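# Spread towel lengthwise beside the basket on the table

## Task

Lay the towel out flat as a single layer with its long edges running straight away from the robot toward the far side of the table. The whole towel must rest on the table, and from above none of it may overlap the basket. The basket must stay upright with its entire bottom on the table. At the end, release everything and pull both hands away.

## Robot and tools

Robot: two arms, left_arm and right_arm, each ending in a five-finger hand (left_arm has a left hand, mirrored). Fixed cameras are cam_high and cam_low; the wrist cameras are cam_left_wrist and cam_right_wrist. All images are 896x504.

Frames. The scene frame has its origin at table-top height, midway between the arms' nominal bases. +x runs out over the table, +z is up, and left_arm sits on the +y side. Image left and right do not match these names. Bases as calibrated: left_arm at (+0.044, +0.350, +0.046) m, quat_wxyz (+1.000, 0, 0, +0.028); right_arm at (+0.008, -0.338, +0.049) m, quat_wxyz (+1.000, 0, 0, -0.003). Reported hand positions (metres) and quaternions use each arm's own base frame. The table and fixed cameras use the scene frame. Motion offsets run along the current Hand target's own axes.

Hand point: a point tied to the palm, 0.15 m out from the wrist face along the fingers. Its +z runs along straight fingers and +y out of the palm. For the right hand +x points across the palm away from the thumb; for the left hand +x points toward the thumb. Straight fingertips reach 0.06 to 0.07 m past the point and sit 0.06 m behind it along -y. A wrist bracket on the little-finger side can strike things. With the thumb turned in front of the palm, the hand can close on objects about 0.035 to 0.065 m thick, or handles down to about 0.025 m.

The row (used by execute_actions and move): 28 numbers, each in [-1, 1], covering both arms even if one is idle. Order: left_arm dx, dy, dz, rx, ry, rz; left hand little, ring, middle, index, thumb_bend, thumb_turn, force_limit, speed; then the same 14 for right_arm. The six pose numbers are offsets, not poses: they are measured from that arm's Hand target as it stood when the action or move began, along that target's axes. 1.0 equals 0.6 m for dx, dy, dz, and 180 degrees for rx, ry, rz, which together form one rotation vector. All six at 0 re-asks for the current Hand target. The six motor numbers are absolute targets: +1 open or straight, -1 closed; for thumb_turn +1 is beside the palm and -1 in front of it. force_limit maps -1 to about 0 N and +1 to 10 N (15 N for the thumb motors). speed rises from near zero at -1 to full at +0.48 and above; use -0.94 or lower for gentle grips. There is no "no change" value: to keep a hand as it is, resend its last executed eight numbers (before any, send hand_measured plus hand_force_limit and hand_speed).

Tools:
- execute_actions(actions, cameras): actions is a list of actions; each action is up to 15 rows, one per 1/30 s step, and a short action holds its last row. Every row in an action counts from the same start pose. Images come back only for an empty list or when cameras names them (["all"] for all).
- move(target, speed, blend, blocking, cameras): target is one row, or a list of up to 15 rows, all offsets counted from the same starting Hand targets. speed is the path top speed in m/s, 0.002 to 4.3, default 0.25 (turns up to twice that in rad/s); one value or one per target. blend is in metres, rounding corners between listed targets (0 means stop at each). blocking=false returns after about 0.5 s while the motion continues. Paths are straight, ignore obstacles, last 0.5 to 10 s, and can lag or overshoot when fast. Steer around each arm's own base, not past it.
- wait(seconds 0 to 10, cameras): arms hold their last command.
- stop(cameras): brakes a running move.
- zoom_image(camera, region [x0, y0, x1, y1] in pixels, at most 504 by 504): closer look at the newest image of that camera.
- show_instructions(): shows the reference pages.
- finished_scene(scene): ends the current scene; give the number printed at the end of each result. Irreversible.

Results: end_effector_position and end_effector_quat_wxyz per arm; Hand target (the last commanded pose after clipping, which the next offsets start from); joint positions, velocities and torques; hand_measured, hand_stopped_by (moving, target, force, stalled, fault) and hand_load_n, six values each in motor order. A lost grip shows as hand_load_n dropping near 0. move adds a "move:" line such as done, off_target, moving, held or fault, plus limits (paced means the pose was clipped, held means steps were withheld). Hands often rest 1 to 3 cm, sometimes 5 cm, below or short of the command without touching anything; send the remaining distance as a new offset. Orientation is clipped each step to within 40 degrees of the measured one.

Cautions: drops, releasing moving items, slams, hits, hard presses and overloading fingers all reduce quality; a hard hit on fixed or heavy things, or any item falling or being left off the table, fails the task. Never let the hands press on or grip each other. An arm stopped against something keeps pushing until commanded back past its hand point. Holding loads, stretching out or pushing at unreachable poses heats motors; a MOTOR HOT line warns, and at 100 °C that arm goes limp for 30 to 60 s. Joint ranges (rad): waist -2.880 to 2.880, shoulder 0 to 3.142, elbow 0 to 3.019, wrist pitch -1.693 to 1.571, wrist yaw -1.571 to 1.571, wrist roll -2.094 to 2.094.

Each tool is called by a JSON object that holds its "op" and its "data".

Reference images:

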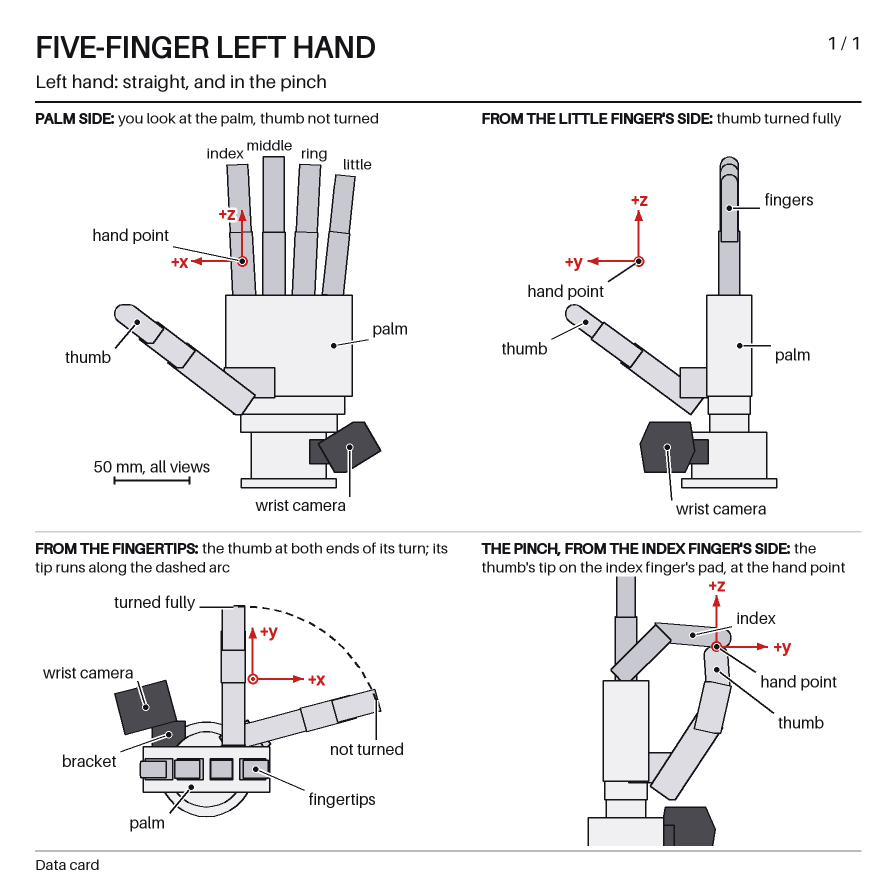

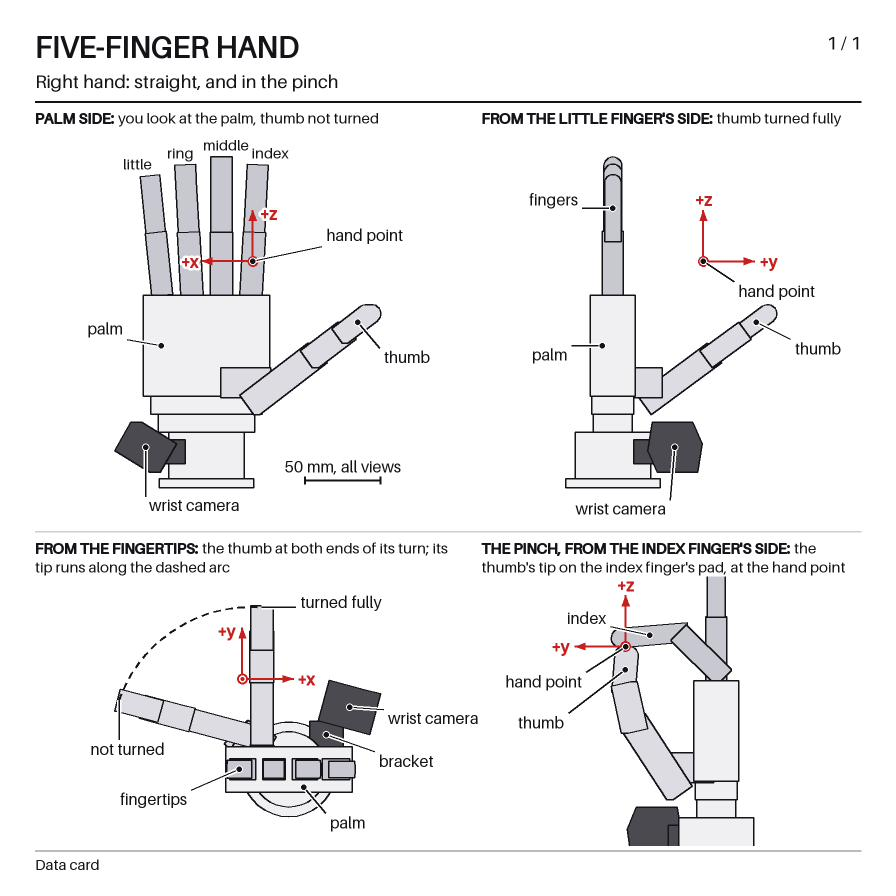

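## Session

{"op": "execute_actions", "data": {"actions": []}}

{"op": "zoom_image", "data": {"camera": "cam_high", "region": [320, 110, 680, 390]}}

Scene clock: 0.00 s.
left_arm: end_effector_position=(+0.2958, +0.2829, +0.1372) hand_measured=(+1.000, +1.000, +1.000, +1.000, +1.000, +1.000) hand_load_n=(+0.5, +0.0, +0.0, +0.0, +0.0, +0.0) hand_stopped_by=(target, target, target, target, target, target) hand_force_limit=0.00 hand_speed=-0.80 end_effector_quat_wxyz=(+0.168, -0.427, +0.872, +0.171) | right_arm: end_effector_position=(+0.5104, -0.1977, +0.1196) hand_measured=(+1.000, +1.000, +1.000, +1.000, +1.000, +1.000) hand_load_n=(+0.0, +0.0, +0.0, +0.0, +0.0, +0.0) hand_stopped_by=(target, target, target, target, target, target) hand_force_limit=0.00 hand_speed=-0.80 end_effector_quat_wxyz=(+0.261, -0.393, +0.785, -0.401)
Joint positions: left_arm=[0.504 1.325 0.972 -0.849 -0.322 1.226] | right_arm=[-0.407 1.401 0.843 -0.019 0.103 0.179]
Joint velocities: within noise
Joint torques (N m): no reading
Heat: left arm: hottest elbow 29 °C; right arm: hottest elbow 30 °C.
Hand target: left_arm +0.3042, +0.2876, +0.1479; +0.182, -0.428, +0.869, +0.172 | right_arm +0.5200, -0.2018, +0.1356; +0.270, -0.389, +0.778, -0.412

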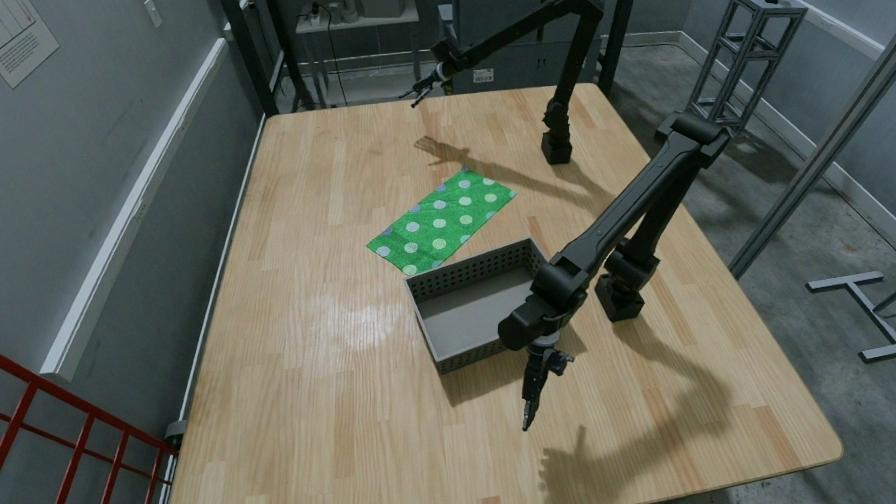

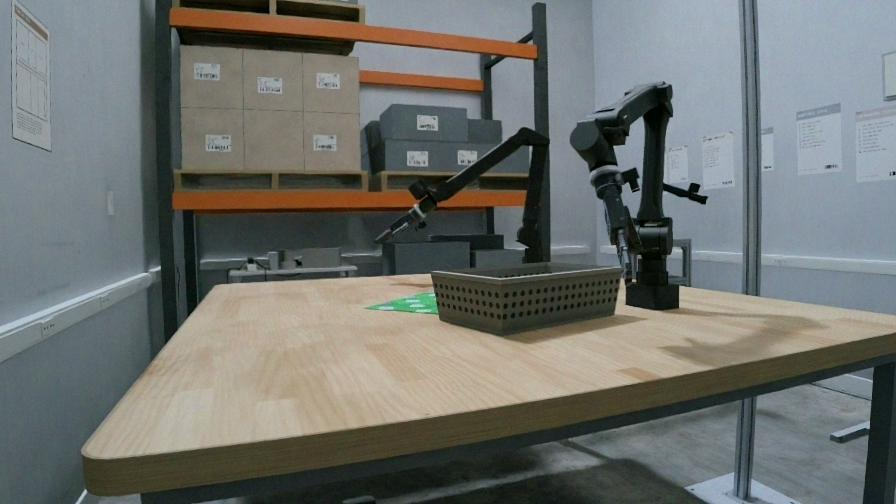

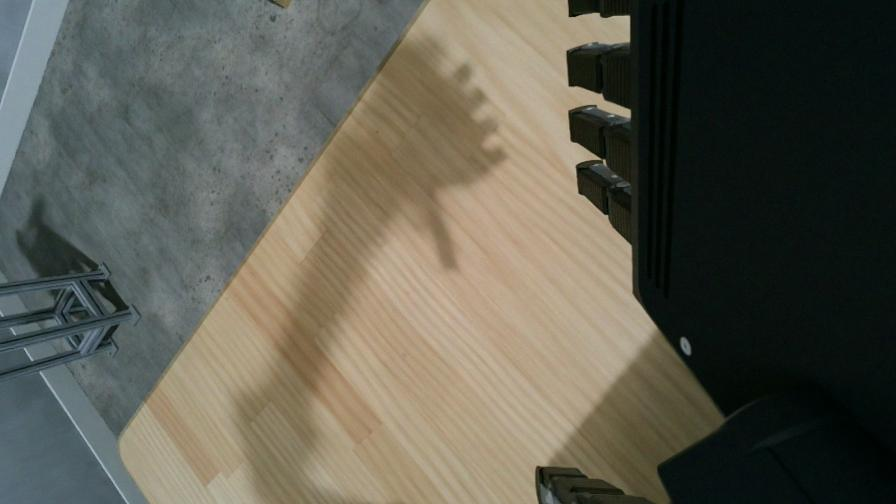

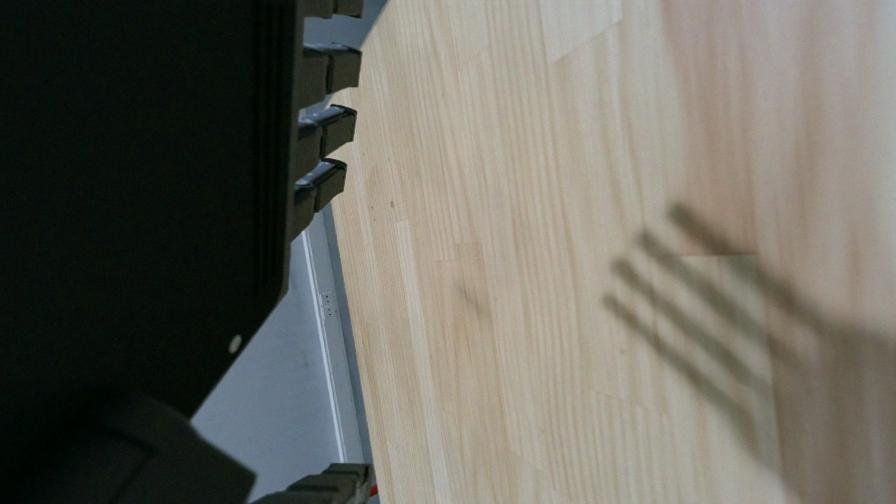

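Scaled by 1.400 from the camera's 896x504 image, which has a finer 1280x720 frame.

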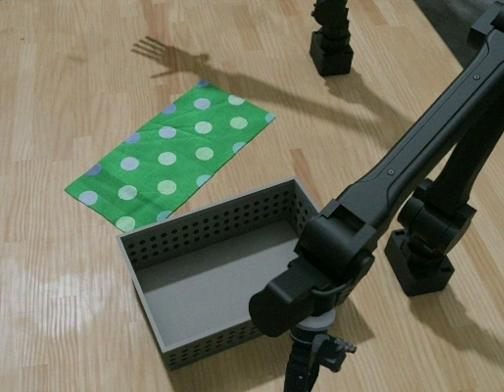

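{"op": "move", "data": {"target": [[0.0272,-0.2137,-0.3778,0.0937,0.0311,-0.0649,0,0,0,0,1,1,0,-0.2,-0.2022,0.1673,-0.4458,-0.0318,-0.1709,-0.1385,0,0,0,0,1,1,0,-0.2],[0.4542,-0.8853,-0.4083,0.2811,0.0933,-0.1947,0,0,0,0,1,1,0,-0.2,-0.34,0.4092,-0.5605,-0.0636,-0.3417,-0.2769,0,0,0,0,1,1,0,-0.2],[0.5547,-0.9163,-0.2183,0.2811,0.0933,-0.1947,0,0,0,0,1,1,0,-0.2,-0.325,0.5369,-0.4835,-0.0636,-0.3417,-0.2769,0,0,0,0,1,1,0,-0.2]], "speed": 0.35, "blend": 0.04, "cameras": ["cam_high","cam_left_wrist","cam_right_wrist"]}}

Scene clock: 111.33 s.
left_arm: end_effector_position=(+0.5339, -0.3091, +0.0239) hand_measured=(+0.000, +0.000, +0.000, +0.000, +1.000, +1.000) hand_load_n=(+0.0, +0.0, +0.0, +0.0, +0.0, +0.0) hand_stopped_by=(target, target, target, target, target, target) hand_force_limit=0.00 hand_speed=-0.20 end_effector_quat_wxyz=(+0.261, -0.563, +0.716, -0.320) | right_arm: end_effector_position=(+0.2901, +0.1959, +0.0319) hand_measured=(+0.000, +0.000, +0.000, +0.000, +1.000, +1.000) hand_load_n=(+0.0, +0.0, +0.0, +0.0, +0.0, +0.0) hand_stopped_by=(target, target, target, target, target, target) hand_force_limit=0.00 hand_speed=-0.20 end_effector_quat_wxyz=(-0.388, +0.836, -0.353, +0.160)
Joint positions: left_arm=[-0.53 1.754 1.065 -0.055 -0.231 -0.192] | right_arm=[0.393 1.085 0.393 -0.051 -0.292 -0.249]
Joint torques (N m): left_arm=[0.09 -13.68 7.61 2.14 -0.21 -0.14] | right_arm=[1.26 -3.66 5.85 2.45 -0.15 -0.07]
Heat: left arm: hottest elbow 35 °C; right arm: hottest elbow 36 °C.
Hand target: left_arm +0.5359, -0.3144, +0.0295; +0.263, -0.563, +0.711, -0.330 | right_arm +0.2893, +0.2000, +0.0302; -0.391, +0.838, -0.345, +0.160
Off the commanded pose: left_arm 0.008 m, 1 deg | right_arm 0.005 m, 1 deg.
move: done
Images, in order (width x height): cam_high 896x504, cam_left_wrist 896x504, cam_right_wrist 896x504.

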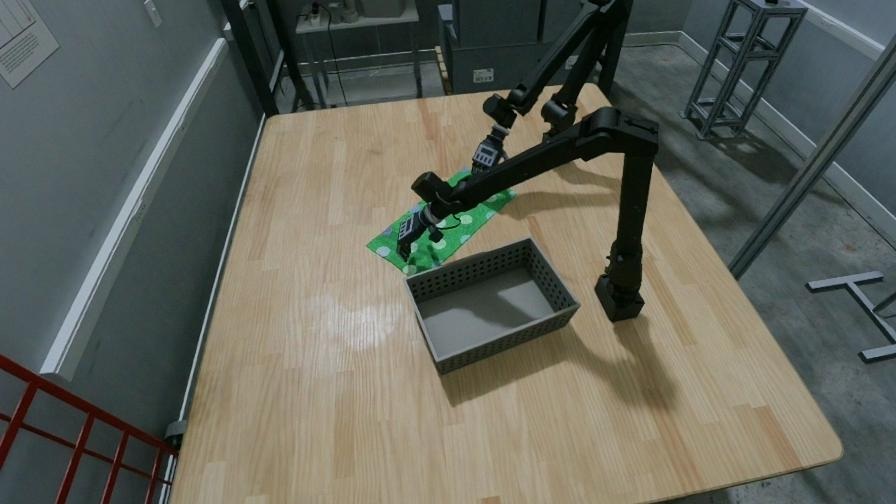

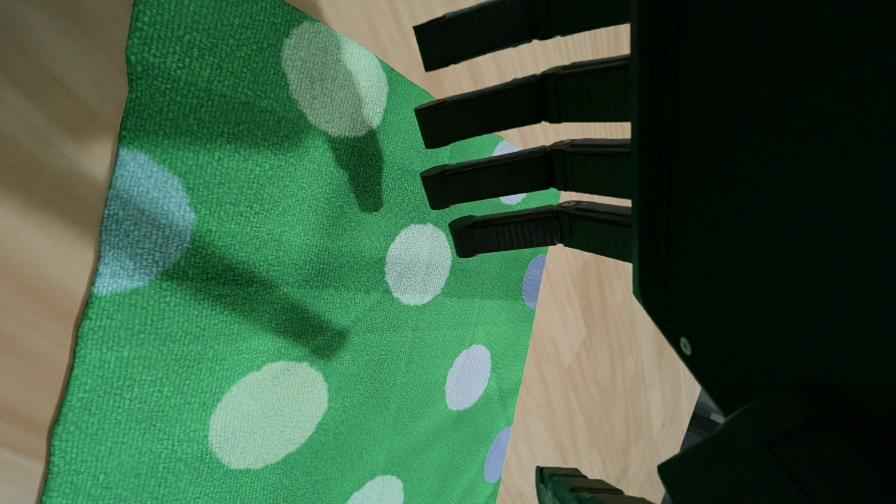

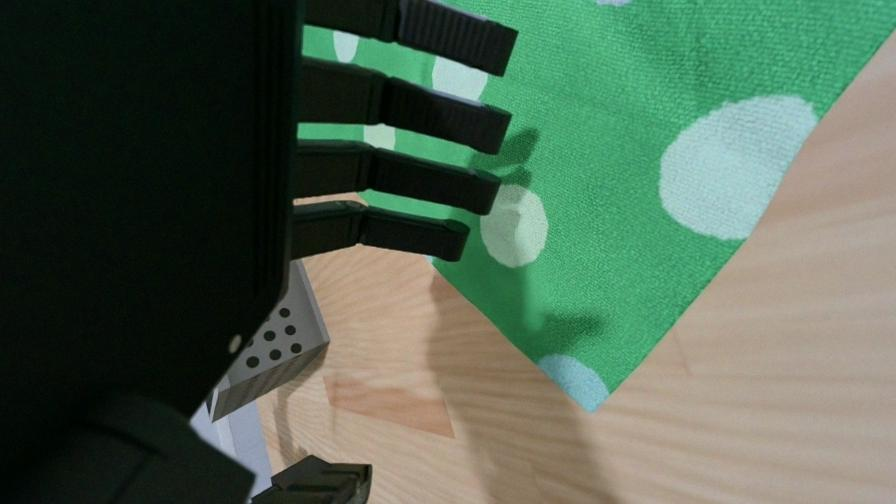

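{"op": "move", "data": {"target": [[0.025,0.0619,0.052,0,0,0,0,0,0,0,1,1,0,-0.2,0,0.069,0.0579,0,0,0,0,0,0,0,1,1,0,-0.2],[0.0773,0.0596,0.0548,0,0.0582,0.0488,0,0,0,0,1,1,0,-0.2,-0.0987,0.0655,0.062,0,0.0582,0.0488,0,0,0,0,1,1,0,-0.2],[0.1363,0.0648,0.0486,0,0.1163,0.0976,0,0,0,0,1,1,0,-0.2,-0.1885,0.0505,0.0798,0,0.1163,0.0976,0,0,0,0,1,1,0,-0.2],[0.2142,0.0798,0.0308,0,0.1745,0.1465,0,0,0,0,1,1,0,-0.2,-0.2805,0.0205,0.1157,0,0.1745,0.1465,0,0,0,0,1,1,0,-0.2]], "speed": 0.1, "blend": [0,0.01,0.01,0], "cameras": ["cam_high","cam_left_wrist","cam_right_wrist"]}}

{"op": "zoom_image", "data": {"camera": "cam_high", "region": [380, 150, 600, 290]}}

Scene clock: 151.27 s.
left_arm: end_effector_position=(+0.4925, -0.4214, -0.0109) hand_measured=(+0.000, +0.000, +0.000, +0.000, +1.000, +1.000) hand_load_n=(+0.0, +0.0, -1.5, +0.0, +0.0, +0.0) hand_stopped_by=(target, target, target, target, target, target) hand_force_limit=0.00 hand_speed=-0.20 end_effector_quat_wxyz=(+0.139, -0.287, +0.857, -0.405) | right_arm: end_effector_position=(+0.2102, +0.3379, -0.0159) hand_measured=(+0.000, +0.000, +0.000, +0.000, +1.000, +1.000) hand_load_n=(+0.0, +0.0, -1.5, +0.0, +0.0, +0.0) hand_stopped_by=(target, target, target, target, target, target) hand_force_limit=0.00 hand_speed=-0.20 end_effector_quat_wxyz=(-0.315, +0.655, -0.618, +0.299)
Joint positions: left_arm=[-0.61 1.905 1.16 0.036 0.236 0.204] | right_arm=[1.259 1.449 0.566 -0.262 0.818 1.013]
Joint torques (N m): left_arm=[-1.08 -12.4 10.15 1.05 0.34 -0.02] | right_arm=[1.9 -5.3 6.38 0.66 -0.31 0.17]
Heat: left arm: hottest elbow 35 °C; right arm: hottest elbow 35 °C.
Hand target: left_arm +0.4903, -0.4356, -0.0194; +0.130, -0.279, +0.863, -0.401 | right_arm +0.2015, +0.3506, -0.0237; -0.310, +0.664, -0.617, +0.287
Off the commanded pose: left_arm 0.017 m, 2 deg | right_arm 0.017 m, 2 deg.
move: off_target (left_arm, right_arm)
Images, in order (width x height): cam_high 896x504, cam_left_wrist 896x504, cam_right_wrist 896x504.

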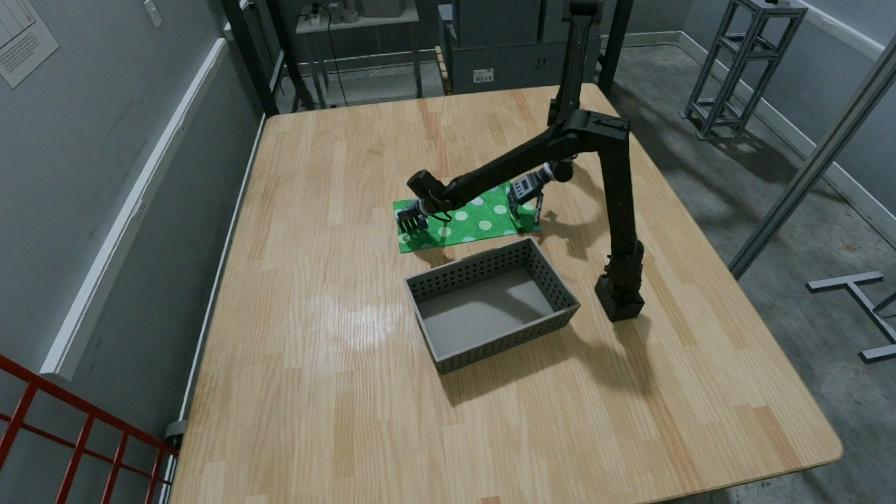

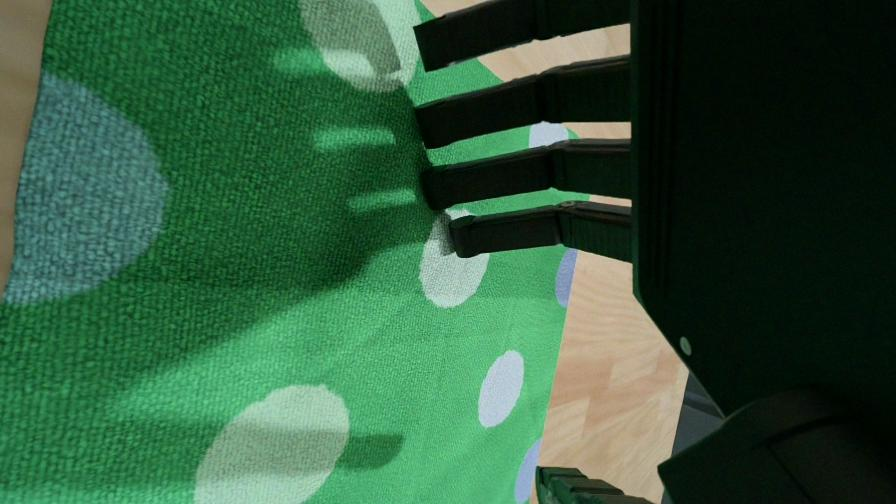

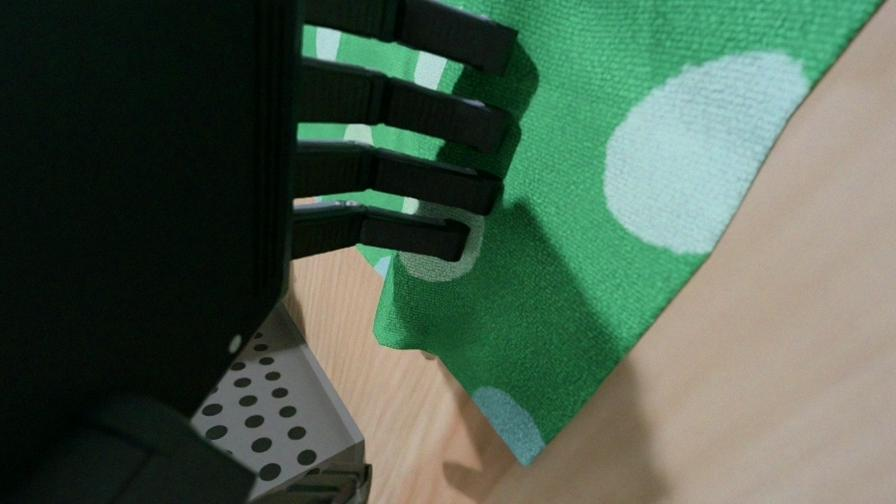

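Scaled by 2.291 from the camera's 896x504 image, which has a finer 1280x720 frame.

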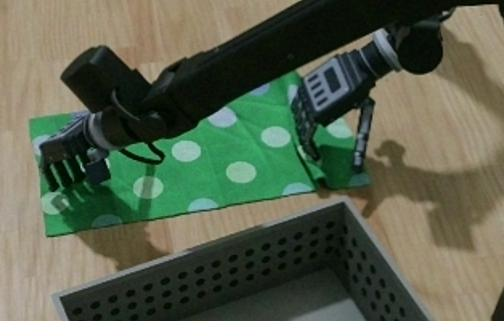

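{"op": "move", "data": {"target": [0.0428,-0.0425,0.0505,0,0.0255,0.0214,0,0,0,0,1,1,0,-0.2,0.0243,0.0478,-0.057,0,0.017,0.0143,0,0,0,0,1,1,0,-0.2], "speed": 0.08, "cameras": ["cam_high","cam_right_wrist"]}}

{"op": "zoom_image", "data": {"camera": "cam_high", "region": [380, 150, 600, 290]}}

Scene clock: 183.87 s.
left_arm: end_effector_position=(+0.4916, -0.4697, -0.0100) hand_measured=(+0.000, +0.000, +0.000, +0.000, +1.000, +1.000) hand_load_n=(+0.0, +0.0, -3.0, +0.0, +0.0, +0.0) hand_stopped_by=(target, target, target, target, target, target) hand_force_limit=0.00 hand_speed=-0.20 end_effector_quat_wxyz=(+0.114, -0.242, +0.871, -0.411) | right_arm: end_effector_position=(+0.1694, +0.3302, -0.0167) hand_measured=(+0.000, +0.000, +0.000, +0.000, +1.000, +1.000) hand_load_n=(+0.5, +0.0, +1.5, +0.0, +0.0, +0.0) hand_stopped_by=(target, target, target, target, target, target) hand_force_limit=0.00 hand_speed=-0.20 end_effector_quat_wxyz=(-0.312, +0.626, -0.647, +0.302)
Joint positions: left_arm=[-0.66 1.975 1.286 -0.035 0.283 0.241] | right_arm=[1.392 1.441 0.571 -0.481 0.879 1.322]
Joint torques (N m): left_arm=[-0.73 -13.27 10.82 1.17 0.23 0.01] | right_arm=[1.96 -6.3 5.19 0.01 -0.27 -0.01]
Heat: left arm: hottest elbow 36 °C; right arm: hottest elbow 35 °C.
Hand target: left_arm +0.4925, -0.4828, -0.0193; +0.109, -0.233, +0.876, -0.407 | right_arm +0.1581, +0.3328, -0.0236; -0.299, +0.642, -0.640, +0.297
Off the commanded pose: left_arm 0.016 m, 1 deg | right_arm 0.014 m, 3 deg.
move: off_target (left_arm, right_arm)
Images, in order (width x height): cam_high 896x504, cam_right_wrist 896x504.

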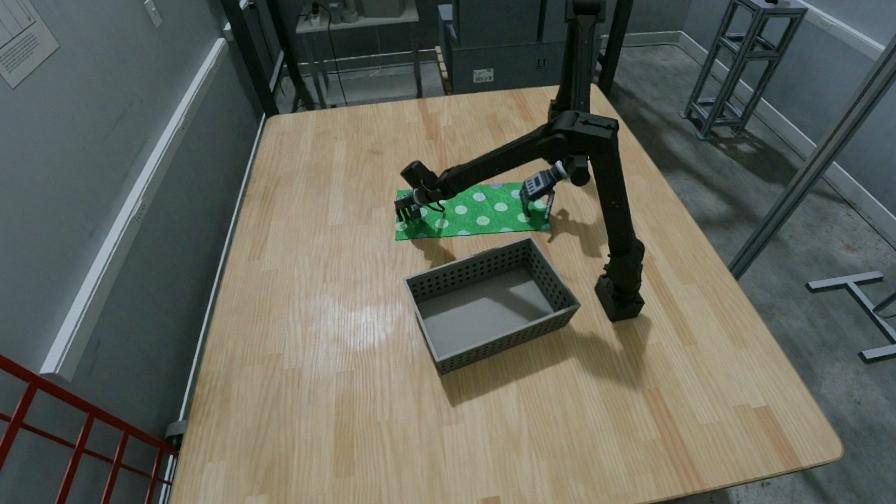

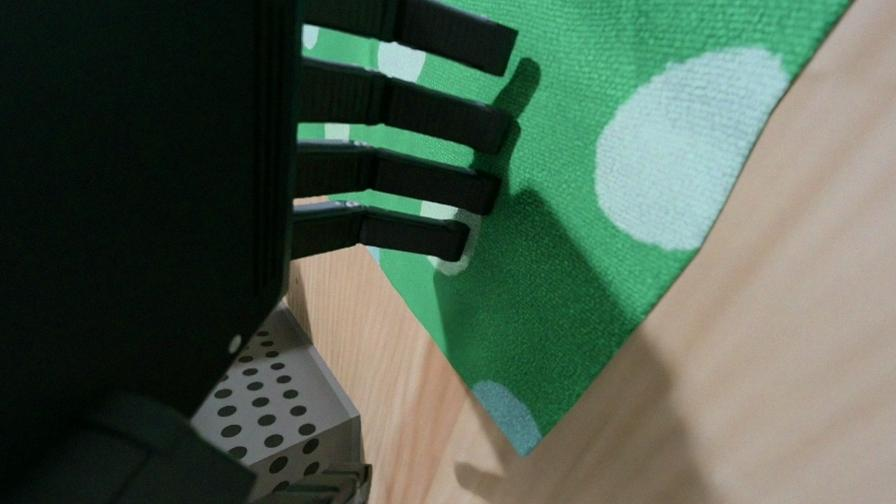

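Scaled by 2.291 from the camera's 896x504 image, which has a finer 1280x720 frame.

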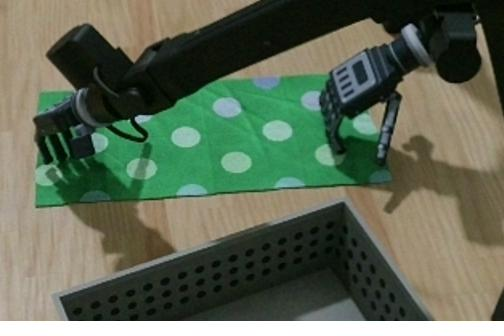

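{"op": "move", "data": {"target": [[0,-0.1532,-0.1286,0,0,0,0,0,0,0,1,1,0,-0.2,0,-0.1532,-0.1286,0,0,0,0,0,0,0,1,1,0,-0.2],[0,-0.2017,-0.2782,0,0,0,0,0,0,0,1,1,0,-0.2,0.2,-0.2553,-0.2143,0,0,0,0,0,0,0,1,1,0,-0.2]], "speed": 0.15, "blend": 0.02, "cameras": ["cam_high","cam_low"]}}

{"op": "zoom_image", "data": {"camera": "cam_high", "region": [380, 150, 600, 290]}}

Scene clock: 206.10 s.
left_arm: end_effector_position=(+0.4525, -0.4373, +0.1551) hand_measured=(+0.000, +0.000, +0.000, +0.000, +1.000, +1.000) hand_load_n=(+0.0, +0.0, +0.0, +0.0, +0.0, +0.0) hand_stopped_by=(target, target, target, target, target, target) hand_force_limit=0.00 hand_speed=-0.20 end_effector_quat_wxyz=(+0.094, -0.238, +0.884, -0.392) | right_arm: end_effector_position=(+0.1563, +0.2131, +0.1691) hand_measured=(+0.000, +0.000, +0.000, +0.000, +1.000, +1.000) hand_load_n=(+0.0, +0.0, +0.0, +0.0, +0.0, +0.0) hand_stopped_by=(target, target, target, target, target, target) hand_force_limit=0.00 hand_speed=-0.20 end_effector_quat_wxyz=(-0.299, +0.645, -0.637, +0.298)
Joint positions: left_arm=[-0.653 1.674 1.361 -0.474 0.306 0.265] | right_arm=[1.321 0.73 0.671 -1.218 0.833 1.179]
Joint torques (N m): left_arm=[1.38 -14.51 12.77 1.29 0.31 0.02] | right_arm=[-0.85 -1.55 8.29 0.51 0.45 -0.11]
Heat: left arm: hottest elbow 36 °C; right arm: hottest elbow 34 °C.
Hand target: left_arm +0.4678, -0.4399, +0.1809; +0.108, -0.233, +0.876, -0.407 | right_arm +0.1588, +0.2126, +0.1761; -0.299, +0.643, -0.639, +0.297
Off the commanded pose: left_arm 0.030 m, 3 deg | right_arm 0.008 m, 0 deg.
move: off_target (left_arm)
Images, in order (width x height): cam_high 896x504, cam_low 896x504.

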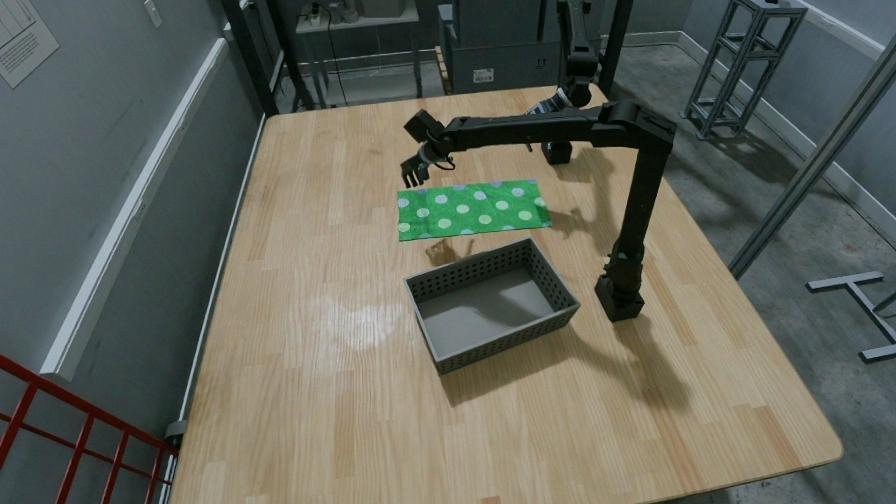

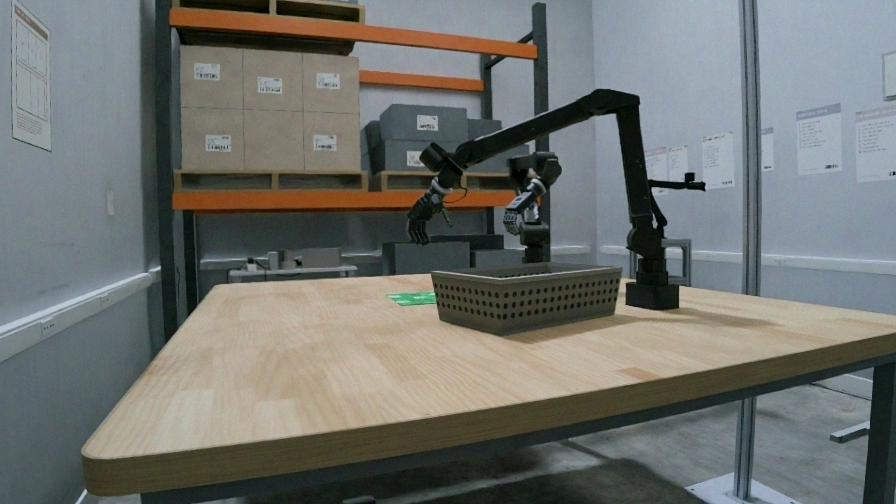

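Scaled by 2.291 from the camera's 896x504 image, which has a finer 1280x720 frame.

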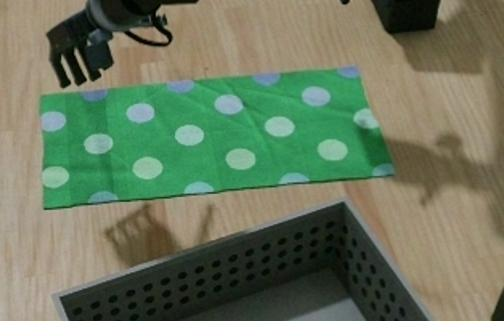

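{"op": "finished_scene", "data": {"scene": 3}}

The scene is finished: the task was done.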